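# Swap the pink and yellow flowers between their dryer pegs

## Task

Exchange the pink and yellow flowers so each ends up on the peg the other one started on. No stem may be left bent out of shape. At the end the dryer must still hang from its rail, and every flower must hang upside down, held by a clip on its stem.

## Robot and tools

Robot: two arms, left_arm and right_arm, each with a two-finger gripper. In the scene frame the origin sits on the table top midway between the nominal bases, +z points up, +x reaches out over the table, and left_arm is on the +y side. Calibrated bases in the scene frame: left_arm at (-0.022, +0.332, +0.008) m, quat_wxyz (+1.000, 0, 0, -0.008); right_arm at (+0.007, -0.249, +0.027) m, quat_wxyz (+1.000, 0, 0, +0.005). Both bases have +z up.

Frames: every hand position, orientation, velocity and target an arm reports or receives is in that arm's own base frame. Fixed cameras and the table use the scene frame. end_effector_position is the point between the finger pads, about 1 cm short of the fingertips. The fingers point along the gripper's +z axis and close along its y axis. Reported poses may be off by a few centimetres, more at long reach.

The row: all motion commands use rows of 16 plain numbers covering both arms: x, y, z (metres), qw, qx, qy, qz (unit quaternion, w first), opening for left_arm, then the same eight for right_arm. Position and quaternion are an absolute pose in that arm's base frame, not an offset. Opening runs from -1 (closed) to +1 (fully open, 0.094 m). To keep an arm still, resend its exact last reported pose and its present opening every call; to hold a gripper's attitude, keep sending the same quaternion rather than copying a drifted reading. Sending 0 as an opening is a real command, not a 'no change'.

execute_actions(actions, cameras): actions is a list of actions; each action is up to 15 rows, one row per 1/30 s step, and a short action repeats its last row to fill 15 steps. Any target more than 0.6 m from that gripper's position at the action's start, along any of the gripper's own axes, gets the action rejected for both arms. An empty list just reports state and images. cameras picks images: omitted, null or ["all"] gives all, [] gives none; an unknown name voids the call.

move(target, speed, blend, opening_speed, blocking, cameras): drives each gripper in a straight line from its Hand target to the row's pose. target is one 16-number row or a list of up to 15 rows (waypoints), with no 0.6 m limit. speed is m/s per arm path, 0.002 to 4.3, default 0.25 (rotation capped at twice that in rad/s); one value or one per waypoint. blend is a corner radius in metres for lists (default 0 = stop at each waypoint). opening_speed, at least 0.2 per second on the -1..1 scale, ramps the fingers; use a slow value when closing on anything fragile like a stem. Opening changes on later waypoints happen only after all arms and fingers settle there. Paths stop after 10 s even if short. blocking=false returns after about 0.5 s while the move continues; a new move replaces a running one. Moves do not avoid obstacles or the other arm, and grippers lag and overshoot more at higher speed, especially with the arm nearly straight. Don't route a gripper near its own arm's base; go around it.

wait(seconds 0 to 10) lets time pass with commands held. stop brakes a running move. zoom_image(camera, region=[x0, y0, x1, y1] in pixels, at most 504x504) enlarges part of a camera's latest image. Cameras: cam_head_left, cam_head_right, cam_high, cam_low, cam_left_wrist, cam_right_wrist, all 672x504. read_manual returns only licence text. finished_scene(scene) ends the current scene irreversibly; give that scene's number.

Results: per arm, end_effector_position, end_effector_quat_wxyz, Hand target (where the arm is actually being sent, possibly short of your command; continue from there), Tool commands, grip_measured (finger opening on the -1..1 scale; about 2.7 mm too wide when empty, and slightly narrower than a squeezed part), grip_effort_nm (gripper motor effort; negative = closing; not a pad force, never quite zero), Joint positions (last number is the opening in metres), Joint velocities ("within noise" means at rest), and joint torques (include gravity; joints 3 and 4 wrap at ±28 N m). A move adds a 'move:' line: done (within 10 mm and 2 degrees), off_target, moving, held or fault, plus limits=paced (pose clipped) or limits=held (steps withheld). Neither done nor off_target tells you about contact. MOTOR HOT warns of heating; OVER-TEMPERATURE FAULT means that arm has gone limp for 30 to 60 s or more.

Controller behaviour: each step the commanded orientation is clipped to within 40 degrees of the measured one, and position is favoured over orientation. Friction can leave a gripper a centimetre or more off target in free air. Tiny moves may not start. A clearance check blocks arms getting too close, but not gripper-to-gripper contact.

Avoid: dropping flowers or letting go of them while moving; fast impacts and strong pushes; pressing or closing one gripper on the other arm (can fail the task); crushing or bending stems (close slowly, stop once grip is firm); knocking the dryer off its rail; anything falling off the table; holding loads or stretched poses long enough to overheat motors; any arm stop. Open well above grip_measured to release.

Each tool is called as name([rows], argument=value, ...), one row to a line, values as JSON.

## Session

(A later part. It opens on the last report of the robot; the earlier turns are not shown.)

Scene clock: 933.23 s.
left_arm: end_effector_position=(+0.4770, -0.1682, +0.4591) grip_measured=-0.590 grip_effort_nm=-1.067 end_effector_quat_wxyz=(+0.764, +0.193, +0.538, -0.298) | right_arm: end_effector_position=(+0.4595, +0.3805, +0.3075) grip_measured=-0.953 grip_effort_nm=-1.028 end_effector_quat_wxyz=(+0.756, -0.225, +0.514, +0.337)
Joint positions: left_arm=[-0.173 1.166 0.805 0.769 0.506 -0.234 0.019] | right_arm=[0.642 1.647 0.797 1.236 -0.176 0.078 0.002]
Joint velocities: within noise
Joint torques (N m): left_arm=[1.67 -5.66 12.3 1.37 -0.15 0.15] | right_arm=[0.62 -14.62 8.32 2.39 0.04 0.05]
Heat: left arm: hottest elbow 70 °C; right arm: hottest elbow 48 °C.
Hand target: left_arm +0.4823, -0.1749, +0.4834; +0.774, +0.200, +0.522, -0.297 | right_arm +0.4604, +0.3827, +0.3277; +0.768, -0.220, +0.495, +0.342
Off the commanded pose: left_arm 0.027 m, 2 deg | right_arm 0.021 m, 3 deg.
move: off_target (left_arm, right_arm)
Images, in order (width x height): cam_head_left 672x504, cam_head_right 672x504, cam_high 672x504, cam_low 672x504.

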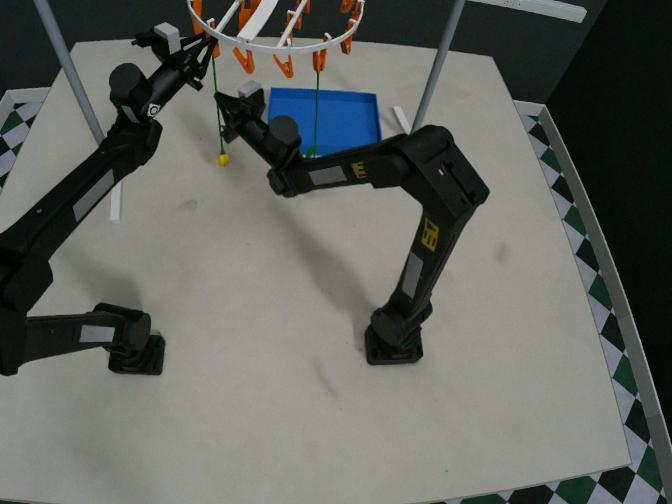

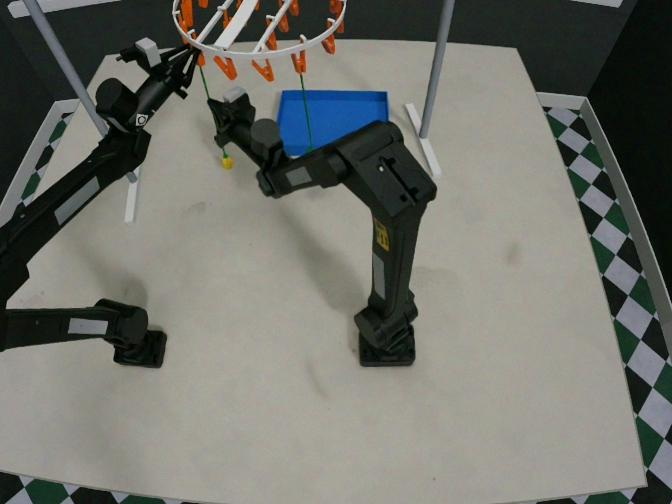

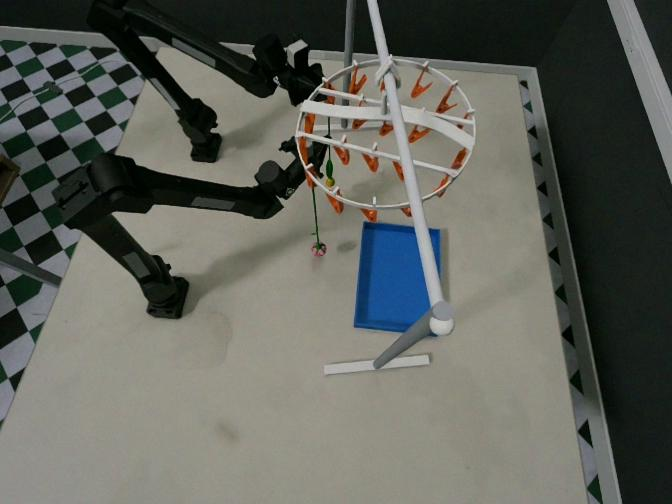

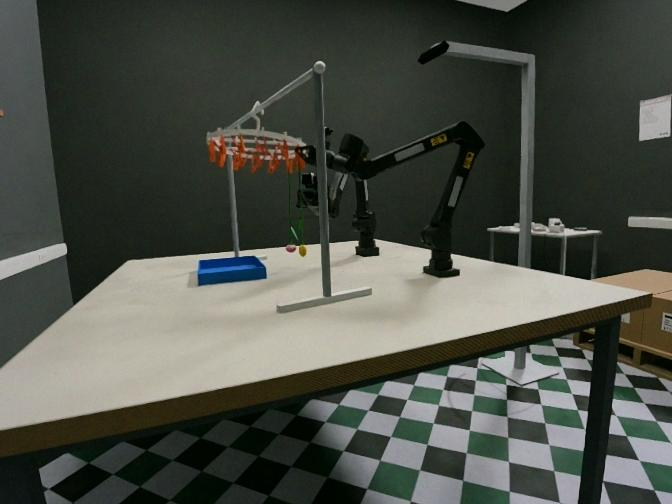

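move(target=[0.484,-0.1755,0.484,0.774,0.2003,0.522,-0.297,-0.75,0.461,0.382,0.337,0.7682,-0.2200,0.4945,0.3420,-0.97], speed=0.03, cameras=["cam_head_left","cam_head_right","cam_low"])

zoom_image(camera="cam_head_right", region=[185, 45, 215, 75])

zoom_image(camera="cam_head_left", region=[200, 40, 230, 70])

zoom_image(camera="cam_low", region=[285, 145, 315, 175])

Scene clock: 936.93 s.
left_arm: end_effector_position=(+0.4770, -0.1682, +0.4591) grip_measured=-0.590 grip_effort_nm=-1.067 end_effector_quat_wxyz=(+0.764, +0.193, +0.538, -0.298) | right_arm: end_effector_position=(+0.4573, +0.3788, +0.3168) grip_measured=-0.953 grip_effort_nm=-1.028 end_effector_quat_wxyz=(+0.760, -0.224, +0.509, +0.338)
Joint positions: left_arm=[-0.173 1.166 0.805 0.769 0.506 -0.234 0.019] | right_arm=[0.642 1.628 0.797 1.23 -0.176 0.078 0.002]
Joint velocities: within noise
Joint torques (N m): left_arm=[1.73 -5.6 12.31 1.37 -0.15 0.16] | right_arm=[0.56 -14.97 8.75 1.46 -0.02 0.06]
Heat: left arm: hottest elbow 70 °C; right arm: hottest elbow 48 °C.
Hand target: left_arm +0.4823, -0.1749, +0.4835; +0.774, +0.200, +0.522, -0.297 | right_arm +0.4603, +0.3816, +0.3370; +0.768, -0.220, +0.494, +0.342
Off the commanded pose: left_arm 0.027 m, 2 deg | right_arm 0.021 m, 2 deg.
move: off_target (left_arm, right_arm)
Images, in order (width x height): cam_head_left 672x504, cam_head_right 672x504, cam_low 672x504.

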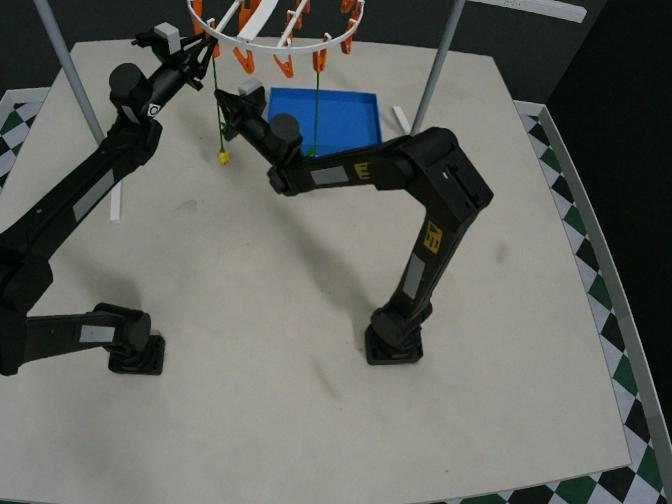

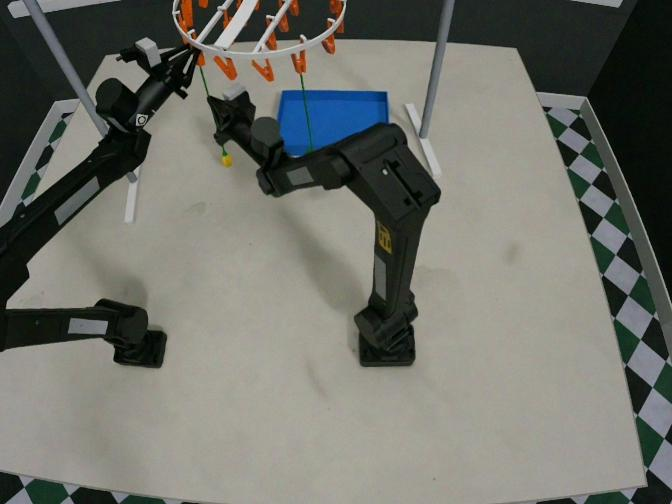

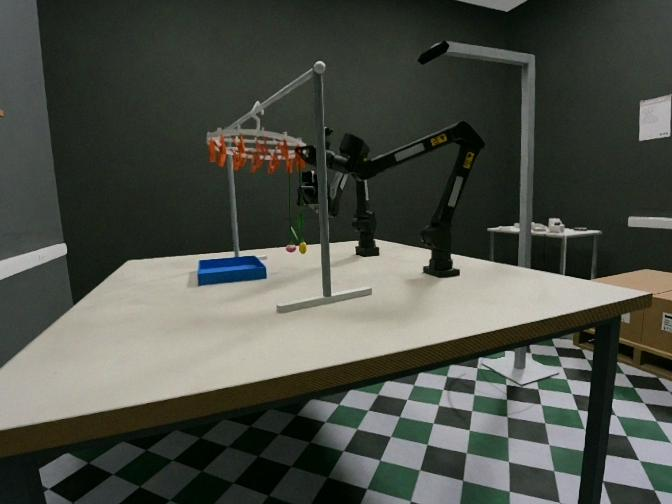

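Scaled by 16.800 from the camera's 672x504 image, which has a finer 960x720 frame.

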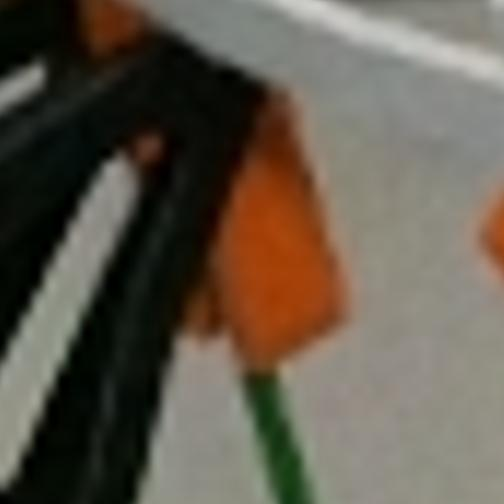

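Scaled by 16.800 from the camera's 672x504 image, which has a finer 960x720 frame.

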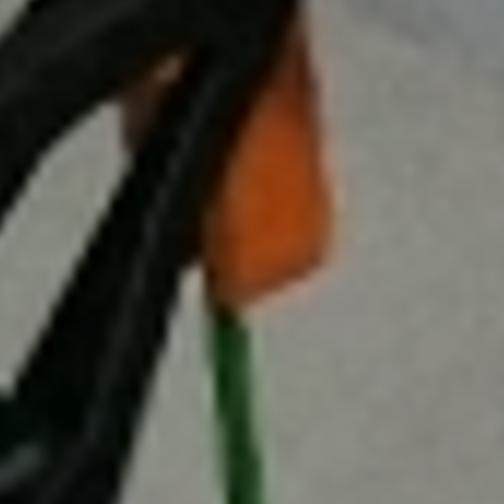

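Scaled by 16.800 from the camera's 672x504 image, which has a finer 960x720 frame.

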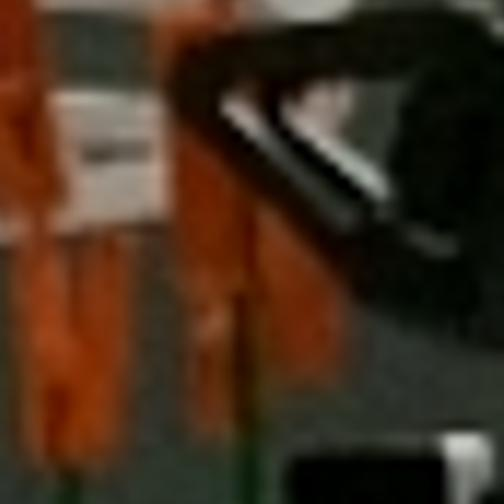

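move(target=[0.484,-0.1755,0.484,0.774,0.2003,0.522,-0.297,-0.75,0.466,0.379,0.337,0.7682,-0.2200,0.4945,0.3420,-0.97], speed=0.03, cameras=["cam_head_left","cam_head_right","cam_low"])

zoom_image(camera="cam_head_right", region=[185, 45, 215, 75])

zoom_image(camera="cam_head_left", region=[200, 40, 230, 70])

zoom_image(camera="cam_low", region=[285, 145, 315, 175])

Scene clock: 940.63 s.
left_arm: end_effector_position=(+0.4770, -0.1682, +0.4591) grip_measured=-0.590 grip_effort_nm=-1.062 end_effector_quat_wxyz=(+0.764, +0.193, +0.538, -0.298) | right_arm: end_effector_position=(+0.4568, +0.3792, +0.3165) grip_measured=-0.953 grip_effort_nm=-1.038 end_effector_quat_wxyz=(+0.758, -0.227, +0.508, +0.340)
Joint positions: left_arm=[-0.173 1.166 0.805 0.769 0.506 -0.234 0.019] | right_arm=[0.64 1.628 0.797 1.229 -0.186 0.078 0.002]
Joint velocities: within noise
Joint torques (N m): left_arm=[1.73 -5.66 12.31 1.39 -0.15 0.16] | right_arm=[-0.21 -14.39 9.21 1.43 -0.05 0.12]
Heat: left arm: hottest elbow 70 °C; right arm: hottest elbow 48 °C.
Hand target: left_arm +0.4823, -0.1748, +0.4835; +0.774, +0.200, +0.522, -0.297 | right_arm +0.4652, +0.3783, +0.3369; +0.768, -0.220, +0.494, +0.342
Off the commanded pose: left_arm 0.027 m, 2 deg | right_arm 0.022 m, 2 deg.
move: off_target (left_arm, right_arm)
Images, in order (width x height): cam_head_left 672x504, cam_head_right 672x504, cam_low 672x504.

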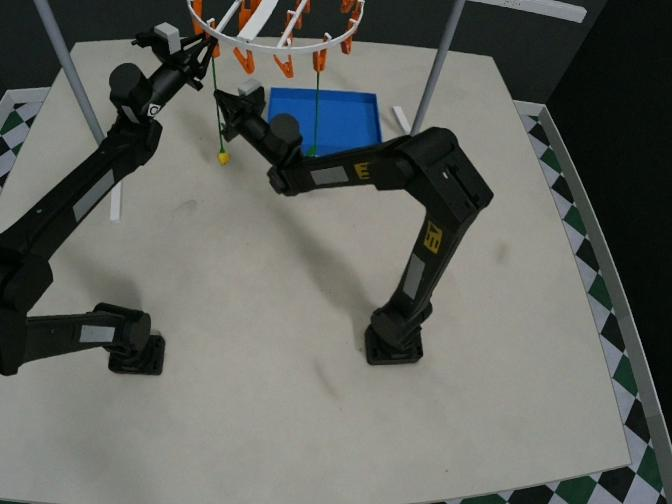

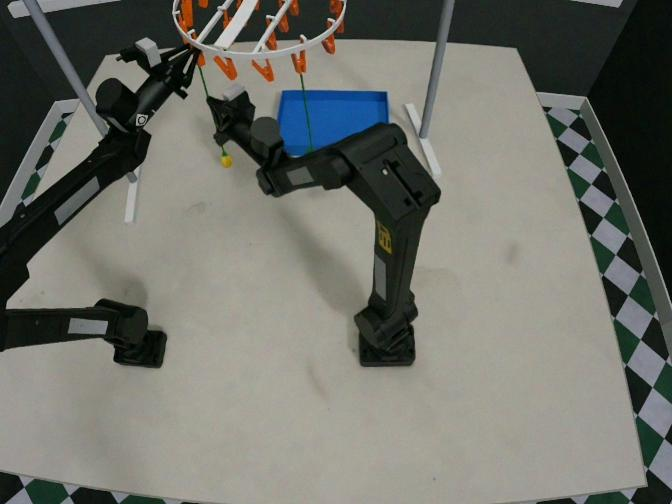

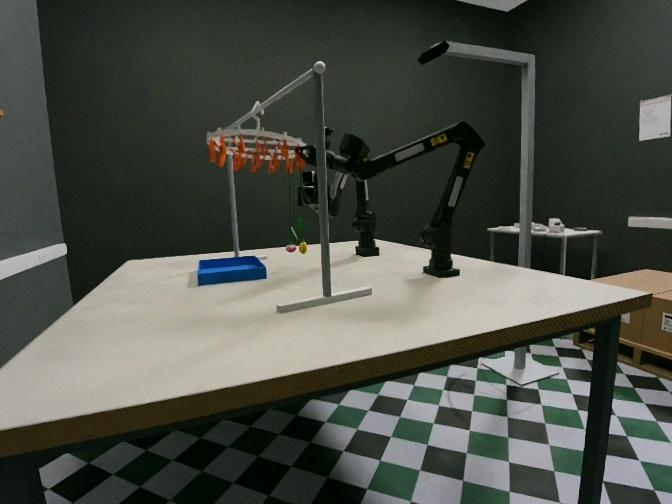

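Scaled by 16.800 from the camera's 672x504 image, which has a finer 960x720 frame.

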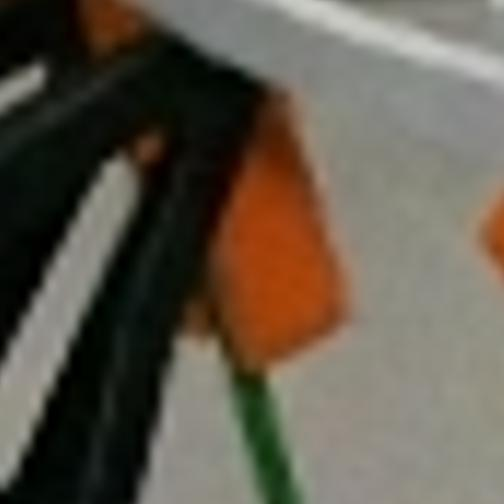

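Scaled by 16.800 from the camera's 672x504 image, which has a finer 960x720 frame.

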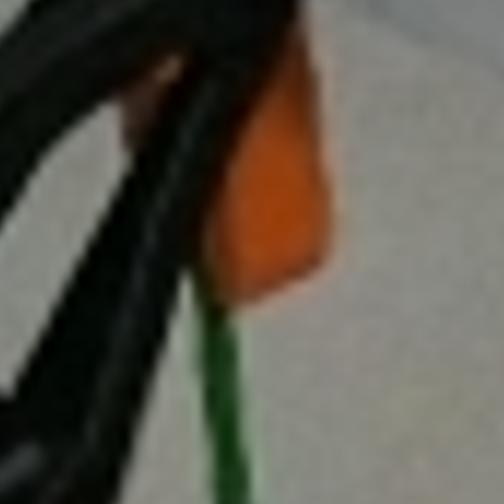

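Scaled by 16.800 from the camera's 672x504 image, which has a finer 960x720 frame.

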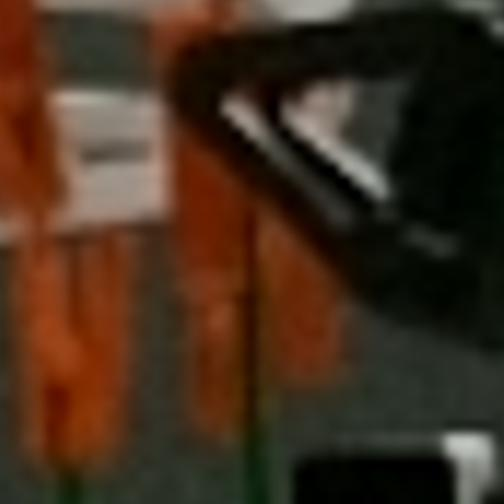

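move(target=[0.484,-0.1755,0.484,0.774,0.2003,0.522,-0.297,-0.75,0.467,0.371,0.336,0.7682,-0.2200,0.4945,0.3420,-0.97], speed=0.03, cameras=["cam_head_left","cam_head_right","cam_low"])

zoom_image(camera="cam_head_right", region=[185, 45, 215, 75])

zoom_image(camera="cam_head_left", region=[200, 40, 230, 70])

zoom_image(camera="cam_low", region=[285, 145, 315, 175])

Scene clock: 947.27 s.
left_arm: end_effector_position=(+0.4770, -0.1682, +0.4591) grip_measured=-0.590 grip_effort_nm=-1.067 end_effector_quat_wxyz=(+0.764, +0.193, +0.538, -0.298) | right_arm: end_effector_position=(+0.4608, +0.3738, +0.3163) grip_measured=-0.953 grip_effort_nm=-1.038 end_effector_quat_wxyz=(+0.759, -0.229, +0.508, +0.337)
Joint positions: left_arm=[-0.173 1.166 0.805 0.769 0.506 -0.234 0.019] | right_arm=[0.624 1.628 0.797 1.229 -0.202 0.078 0.002]
Joint velocities: within noise
Joint torques (N m): left_arm=[1.73 -5.66 12.33 1.37 -0.15 0.15] | right_arm=[-0.26 -14.74 8.43 1.81 -0.03 0.19]
Heat: left arm: hottest elbow 70 °C; right arm: hottest elbow 48 °C.
Hand target: left_arm +0.4823, -0.1748, +0.4835; +0.774, +0.200, +0.522, -0.297 | right_arm +0.4664, +0.3706, +0.3359; +0.768, -0.220, +0.494, +0.342
Off the commanded pose: left_arm 0.027 m, 2 deg | right_arm 0.021 m, 2 deg.
move: off_target (left_arm, right_arm)
Images, in order (width x height): cam_head_left 672x504, cam_head_right 672x504, cam_low 672x504.

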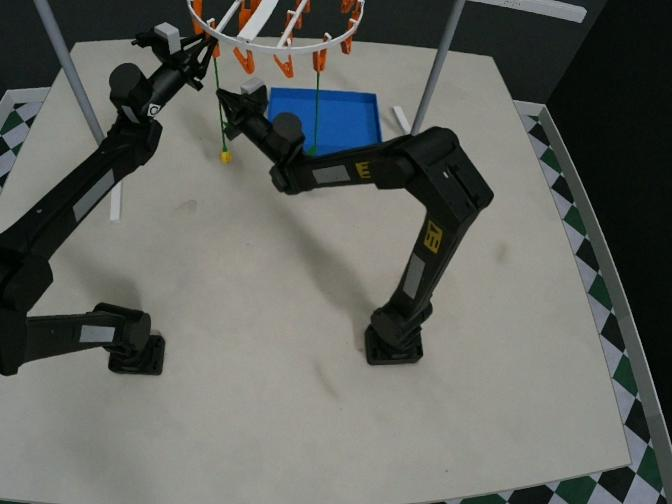

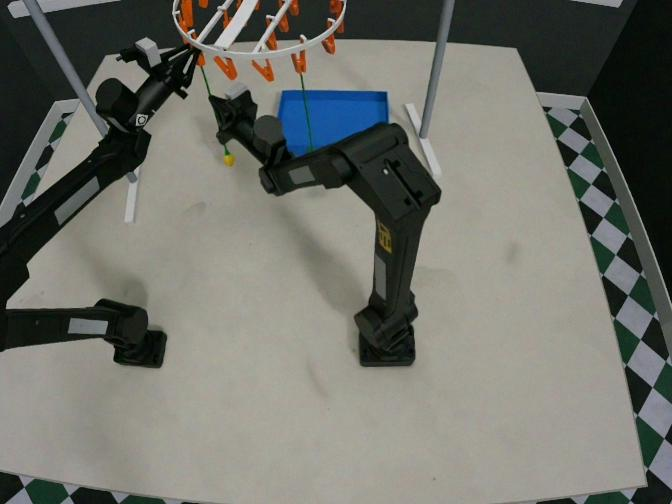

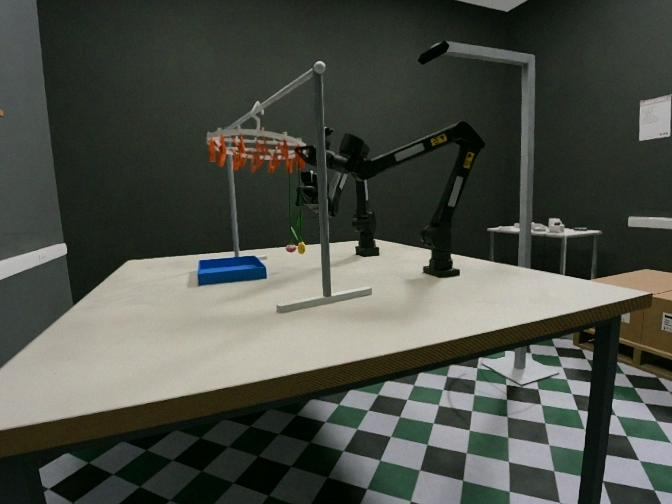

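Scaled by 16.800 from the camera's 672x504 image, which has a finer 960x720 frame.

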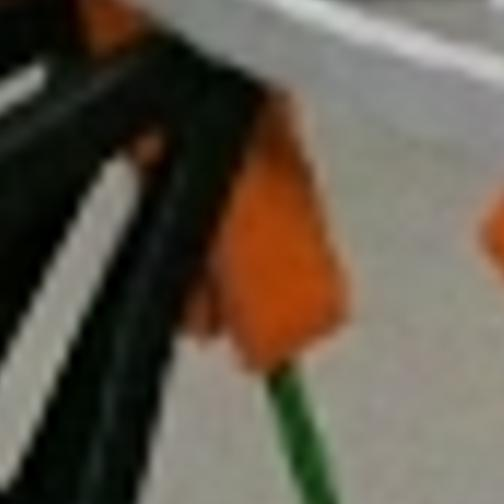

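Scaled by 16.800 from the camera's 672x504 image, which has a finer 960x720 frame.

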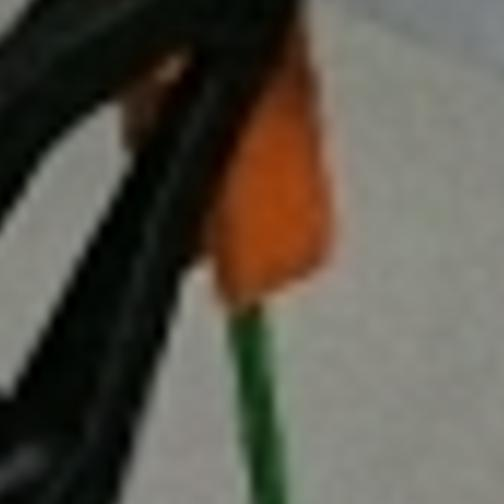

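Scaled by 16.800 from the camera's 672x504 image, which has a finer 960x720 frame.

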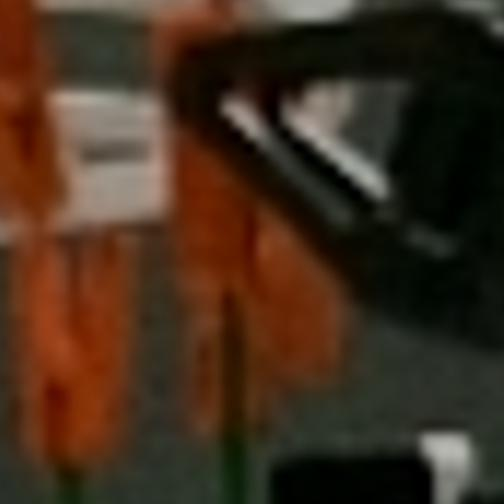

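move(target=[0.484,-0.1755,0.484,0.774,0.2003,0.522,-0.297,-0.05,0.467,0.371,0.336,0.7682,-0.2200,0.4945,0.3420,-0.97], opening_speed=0.4, cameras=["cam_head_left","cam_head_right","cam_low","cam_left_wrist"])

zoom_image(camera="cam_head_right", region=[185, 45, 215, 75])

zoom_image(camera="cam_low", region=[285, 145, 315, 175])

Scene clock: 954.17 s.
left_arm: end_effector_position=(+0.4770, -0.1684, +0.4589) grip_measured=-0.053 grip_effort_nm=0.051 end_effector_quat_wxyz=(+0.764, +0.193, +0.538, -0.298) | right_arm: end_effector_position=(+0.4608, +0.3738, +0.3163) grip_measured=-0.953 grip_effort_nm=-1.033 end_effector_quat_wxyz=(+0.759, -0.229, +0.508, +0.338)
Joint positions: left_arm=[-0.173 1.167 0.805 0.769 0.506 -0.234 0.045] | right_arm=[0.624 1.628 0.797 1.229 -0.202 0.078 0.002]
Joint velocities: within noise
Joint torques (N m): left_arm=[1.73 -5.66 12.31 1.37 -0.15 0.16] | right_arm=[-0.21 -14.68 8.4 1.81 -0.01 0.18]
Heat: left arm: hottest elbow 70 °C; right arm: hottest elbow 49 °C.
Hand target: left_arm +0.4823, -0.1749, +0.4834; +0.774, +0.200, +0.522, -0.297 | right_arm +0.4664, +0.3706, +0.3358; +0.768, -0.220, +0.495, +0.342
Off the commanded pose: left_arm 0.027 m, 2 deg | right_arm 0.021 m, 2 deg.
move: off_target (left_arm, right_arm)
camera_calibration:
cam_left_wrist: T_world_to_cam=[[-0.656447, -0.754214, 0.0154402, 0.178958], [-0.0710554, 0.0414421, -0.996611, 0.536891], [0.751018, -0.65532, -0.0807955, -0.341119], [0, 0, 0, 1]] pos_world=[0.411812, -0.11082, 0.504747]
Images, in order (width x height): cam_head_left 672x504, cam_head_right 672x504, cam_low 672x504, cam_left_wrist 672x504.

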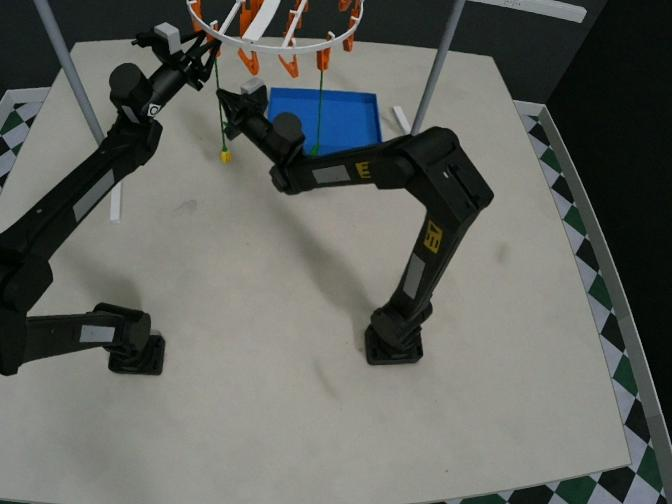

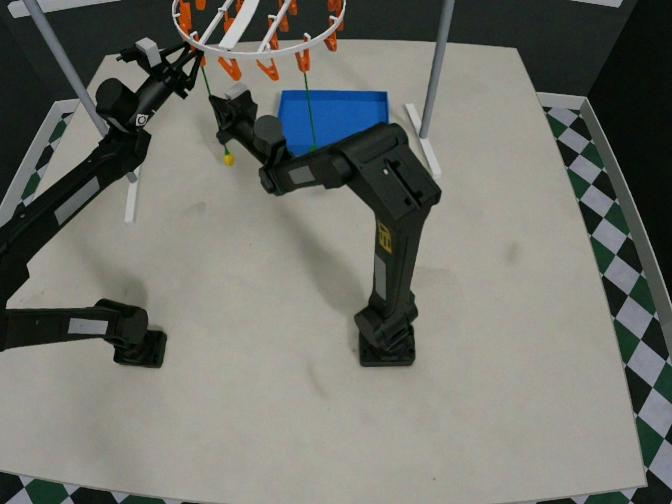

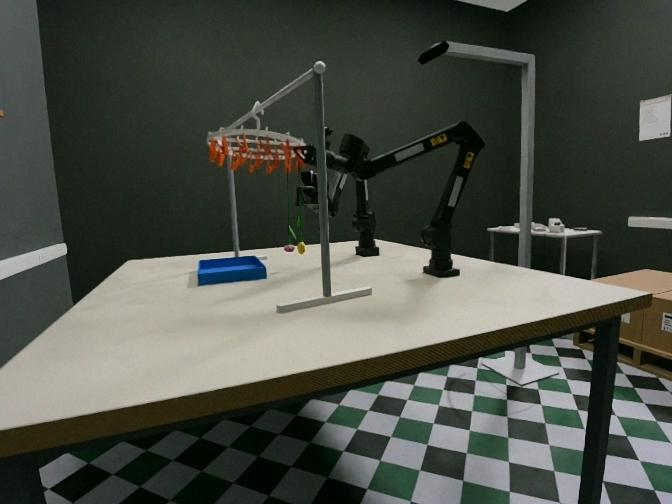

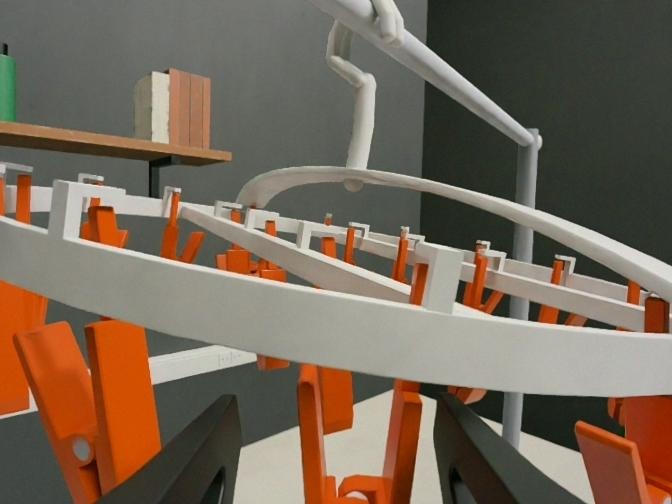

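Scaled by 16.800 from the camera's 672x504 image, which has a finer 960x720 frame.

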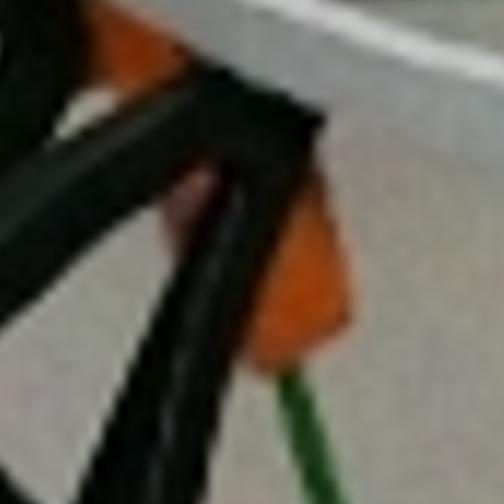

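Scaled by 16.800 from the camera's 672x504 image, which has a finer 960x720 frame.

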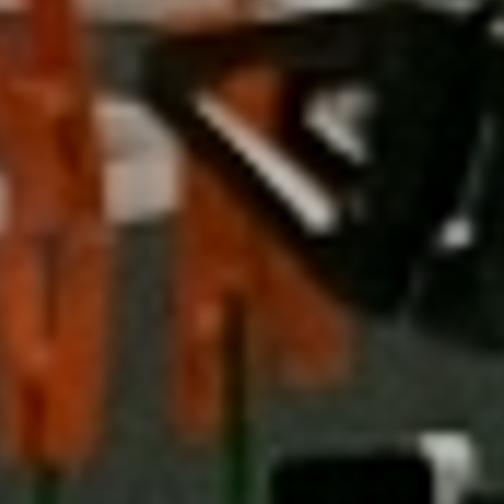

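move([
  [0.46,-0.15,0.468,0.774,0.2003,0.522,-0.297,-0.05,0.467,0.371,0.336,0.7682,-0.2200,0.4945,0.3420,-0.97],
  [0.42,-0.115,0.445,0.774,0.2003,0.522,-0.297,-0.05,0.467,0.371,0.336,0.7682,-0.2200,0.4945,0.3420,-0.97],
], speed=0.07, cameras=["cam_head_left","cam_head_right","cam_low","cam_left_wrist"])

zoom_image(camera="cam_head_right", region=[180, 40, 230, 90])

zoom_image(camera="cam_low", region=[285, 145, 315, 175])

zoom_image(camera="cam_head_left", region=[200, 40, 230, 70])

Scene clock: 958.97 s.
left_arm: end_effector_position=(+0.4252, -0.1198, +0.4355) grip_measured=-0.052 grip_effort_nm=0.056 end_effector_quat_wxyz=(+0.765, +0.200, +0.533, -0.300) | right_arm: end_effector_position=(+0.4608, +0.3738, +0.3163) grip_measured=-0.953 grip_effort_nm=-1.028 end_effector_quat_wxyz=(+0.759, -0.229, +0.508, +0.338)
Joint positions: left_arm=[-0.038 1.035 0.637 0.851 0.642 -0.298 0.045] | right_arm=[0.624 1.628 0.797 1.229 -0.202 0.078 0.002]
Joint velocities: within noise
Joint torques (N m): left_arm=[3.37 -5.71 8.13 2.45 -0.02 -0.07] | right_arm=[-0.26 -14.86 8.42 1.78 -0.02 0.19]
Heat: left arm: hottest elbow 70 °C; right arm: hottest elbow 49 °C.
Hand target: left_arm +0.4200, -0.1151, +0.4450; +0.774, +0.200, +0.522, -0.297 | right_arm +0.4664, +0.3707, +0.3358; +0.768, -0.220, +0.495, +0.342
Off the commanded pose: left_arm 0.012 m, 2 deg | right_arm 0.021 m, 2 deg.
move: off_target (left_arm, right_arm)
camera_calibration:
cam_left_wrist: T_world_to_cam=[[-0.665154, -0.746703, 0.00197302, 0.192383], [-0.0579961, 0.0490275, -0.997112, 0.503447], [0.74445, -0.663348, -0.0759168, -0.272501], [0, 0, 0, 1]] pos_world=[0.360026, -0.0617926, 0.480926]
Images, in order (width x height): cam_head_left 672x504, cam_head_right 672x504, cam_low 672x504, cam_left_wrist 672x504.

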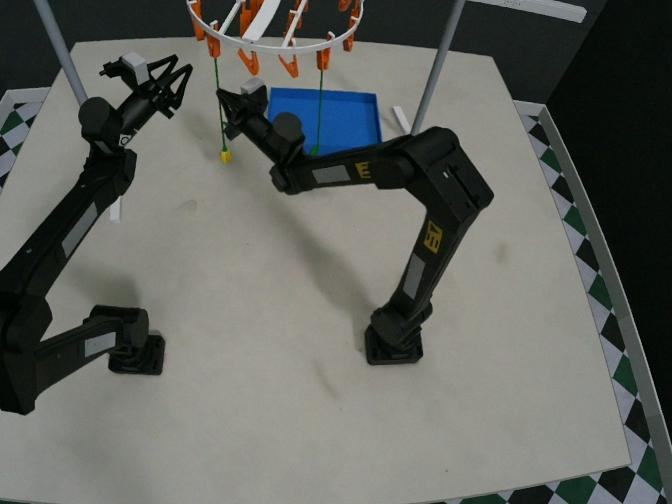

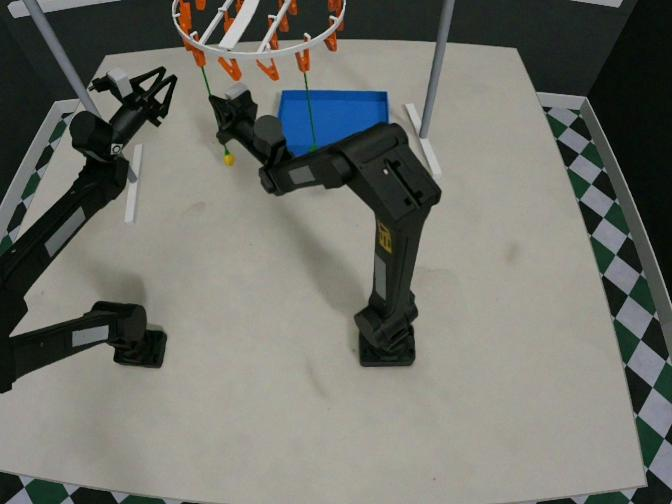

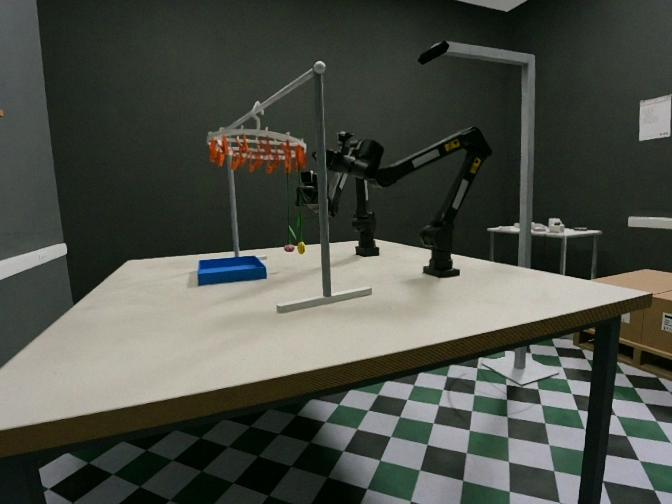

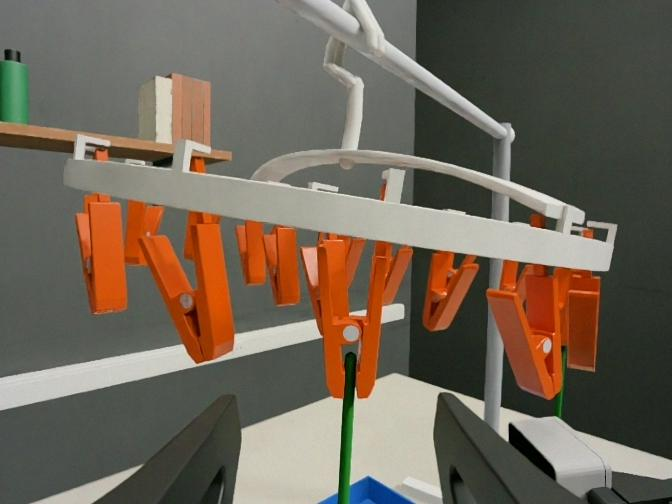

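Scaled by 10.080 from the camera's 672x504 image, which has a finer 960x720 frame.

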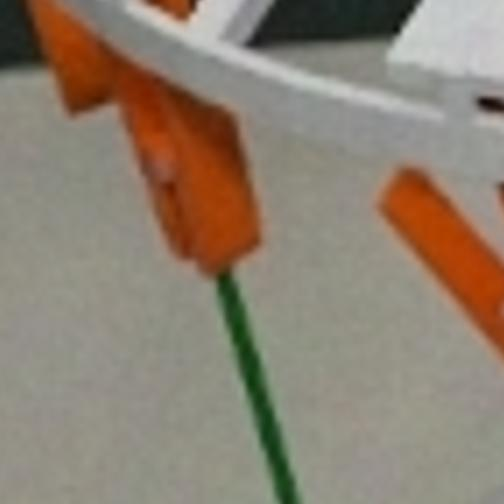

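Scaled by 16.800 from the camera's 672x504 image, which has a finer 960x720 frame.

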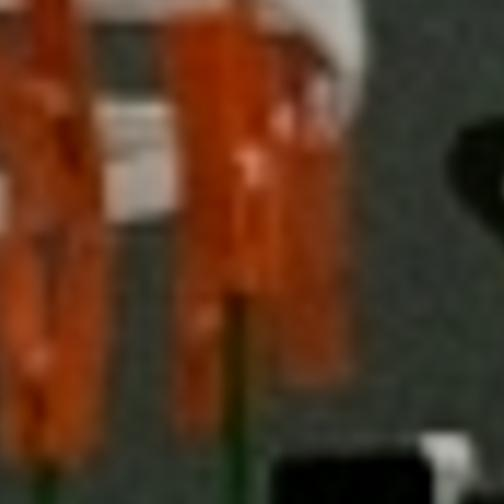

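Scaled by 16.800 from the camera's 672x504 image, which has a finer 960x720 frame.

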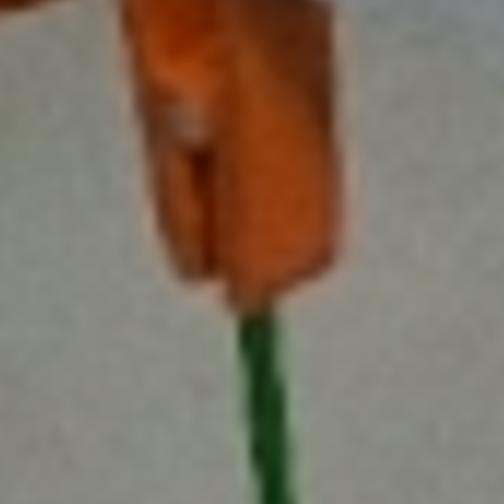

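move(target=[0.42,-0.115,0.445,0.774,0.2003,0.522,-0.297,-0.05,0.467,0.371,0.336,0.7682,-0.2200,0.4945,0.3420,-0.4], opening_speed=0.3, cameras=["cam_left_wrist","cam_right_wrist"])

Scene clock: 963.27 s.
left_arm: end_effector_position=(+0.4251, -0.1199, +0.4353) grip_measured=-0.052 grip_effort_nm=0.051 end_effector_quat_wxyz=(+0.765, +0.200, +0.534, -0.300) | right_arm: end_effector_position=(+0.4607, +0.3735, +0.3170) grip_measured=-0.402 grip_effort_nm=0.076 end_effector_quat_wxyz=(+0.759, -0.229, +0.507, +0.338)
Joint positions: left_arm=[-0.038 1.035 0.637 0.851 0.643 -0.3 0.045] | right_arm=[0.624 1.627 0.797 1.229 -0.202 0.079 0.028]
Joint velocities: within noise
Joint torques (N m): left_arm=[3.37 -5.71 8.17 2.48 -0.02 -0.05] | right_arm=[-0.21 -14.51 8.44 1.78 -0.01 0.18]
Heat: left arm: hottest elbow 69 °C; right arm: hottest elbow 49 °C.
Hand target: left_arm +0.4200, -0.1152, +0.4450; +0.774, +0.200, +0.522, -0.297 | right_arm +0.4665, +0.3705, +0.3359; +0.768, -0.220, +0.494, +0.342
Off the commanded pose: left_arm 0.012 m, 2 deg | right_arm 0.020 m, 2 deg.
move: off_target (left_arm, right_arm)
camera_calibration:
cam_left_wrist: T_world_to_cam=[[-0.665814, -0.746109, 0.00349757, 0.192], [-0.0592709, 0.0482183, -0.997077, 0.503637], [0.743759, -0.664075, -0.076327, -0.272048], [0, 0, 0, 1]] pos_world=[0.360026, -0.0616914, 0.480728]
cam_right_wrist: T_world_to_cam=[[0.745905, -0.665877, 0.015307, -0.10081], [-0.0137688, -0.0383922, -0.999168, 0.378573], [0.66591, 0.745073, -0.0378052, -0.486242], [0, 0, 0, 1]] pos_world=[0.404201, 0.309694, 0.361418]
Images, in order (width x height): cam_left_wrist 672x504, cam_right_wrist 672x504.

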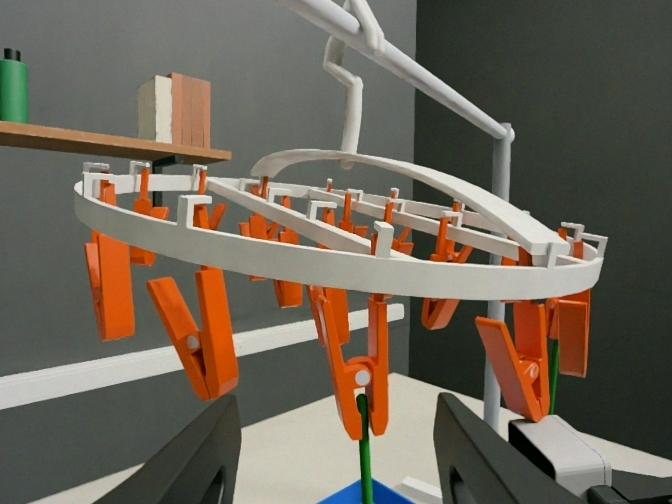

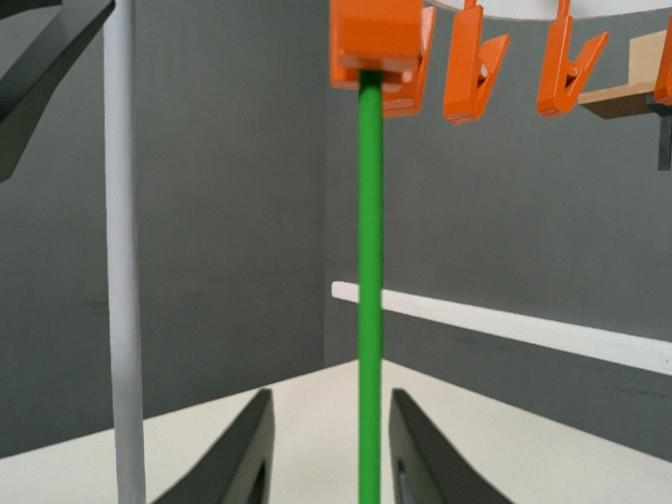

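move([
  [0.40,-0.09,0.44,0.774,0.2003,0.522,-0.297,-0.05,0.44,0.341,0.326,0.7682,-0.2200,0.4945,0.3420,-0.4],
  [0.36,-0.05,0.42,0.774,0.2003,0.522,-0.297,-0.05,0.386,0.281,0.295,0.7682,-0.2200,0.4945,0.3420,-0.4],
], speed=0.08, cameras=["cam_head_left","cam_high","cam_low","cam_left_wrist"])

zoom_image(camera="cam_low", region=[200, 120, 350, 270])

Scene clock: 968.50 s.
left_arm: end_effector_position=(+0.3645, -0.0530, +0.4139) grip_measured=-0.052 grip_effort_nm=0.051 end_effector_quat_wxyz=(+0.768, +0.198, +0.530, -0.301) | right_arm: end_effector_position=(+0.3877, +0.2875, +0.2909) grip_measured=-0.401 grip_effort_nm=0.076 end_effector_quat_wxyz=(+0.765, -0.227, +0.499, +0.339)
Joint positions: left_arm=[0.22 0.908 0.477 1.018 0.863 -0.484 0.045] | right_arm=[0.542 1.485 0.482 1.432 -0.276 0.114 0.028]
Joint velocities: within noise
Joint torques (N m): left_arm=[3.37 -3.49 7.84 2.15 -0.11 -0.07] | right_arm=[-0.09 -9.76 4.74 2.4 -0.01 0.19]
Heat: left arm: hottest elbow 69 °C; right arm: hottest elbow 48 °C.
Hand target: left_arm +0.3600, -0.0503, +0.4200; +0.774, +0.201, +0.522, -0.297 | right_arm +0.3859, +0.2812, +0.2949; +0.768, -0.220, +0.495, +0.342
Off the commanded pose: left_arm 0.008 m, 1 deg | right_arm 0.008 m, 1 deg.
move: done
camera_calibration:
cam_left_wrist: T_world_to_cam=[[-0.665585, -0.746312, 0.00390759, 0.201346], [-0.0521016, 0.0412416, -0.99779, 0.47285], [0.744501, -0.664318, -0.0663338, -0.188558], [0, 0, 0, 1]] pos_world=[0.299031, 0.00550319, 0.45851]
Images, in order (width x height): cam_head_left 672x504, cam_high 672x504, cam_low 672x504, cam_left_wrist 672x504.

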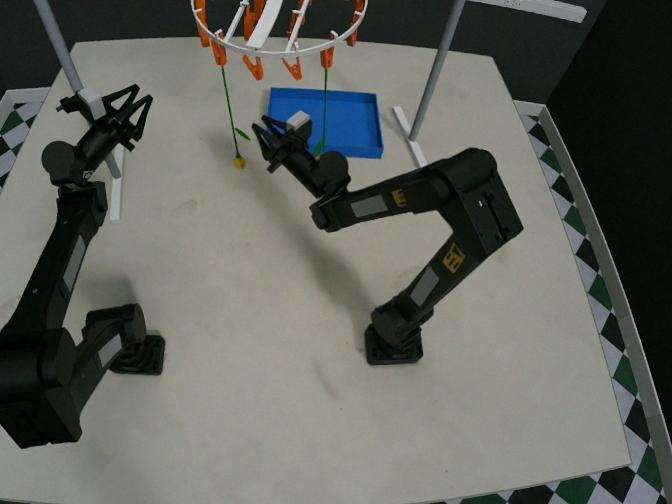

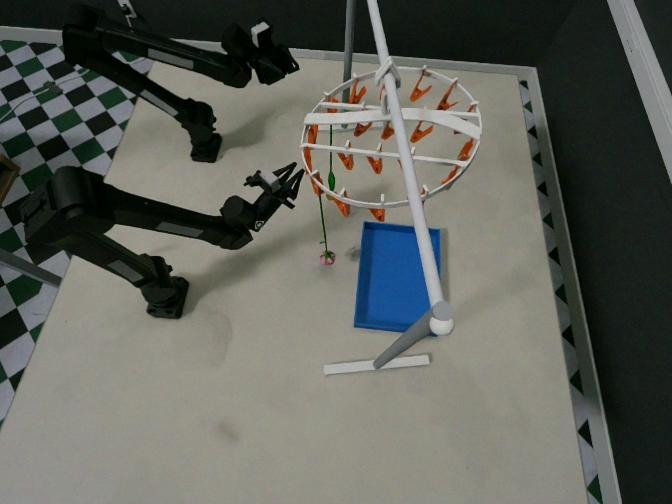

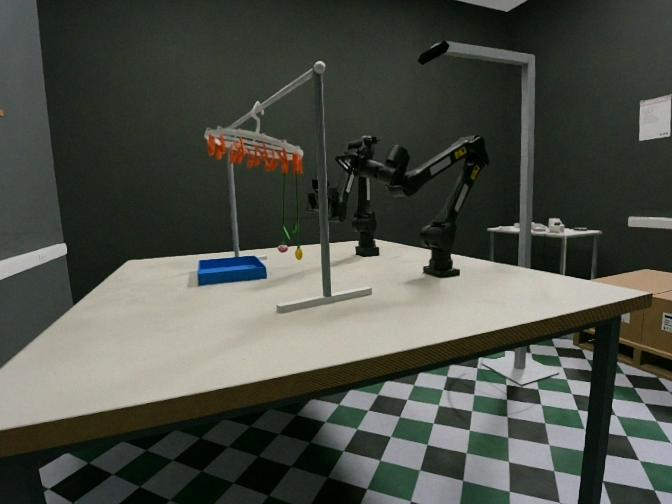

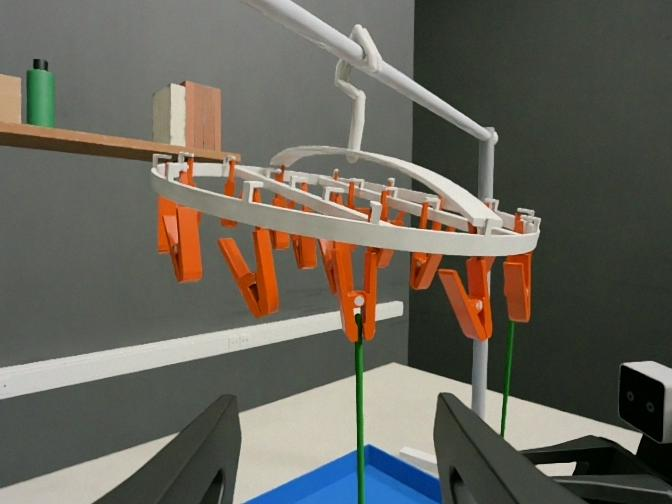

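Scaled by 3.360 from the camera's 672x504 image, which has a finer 960x720 frame.

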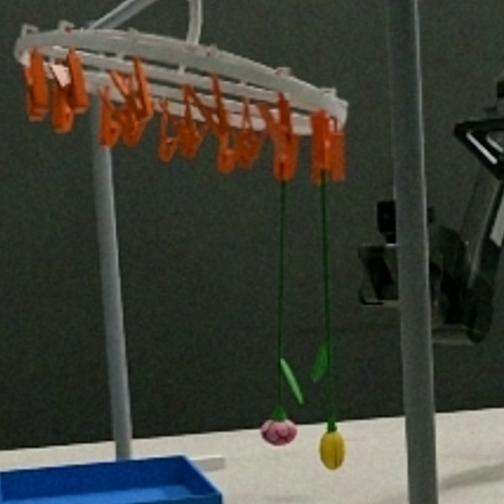

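finished_scene(scene=2)

The scene is finished: the task was done.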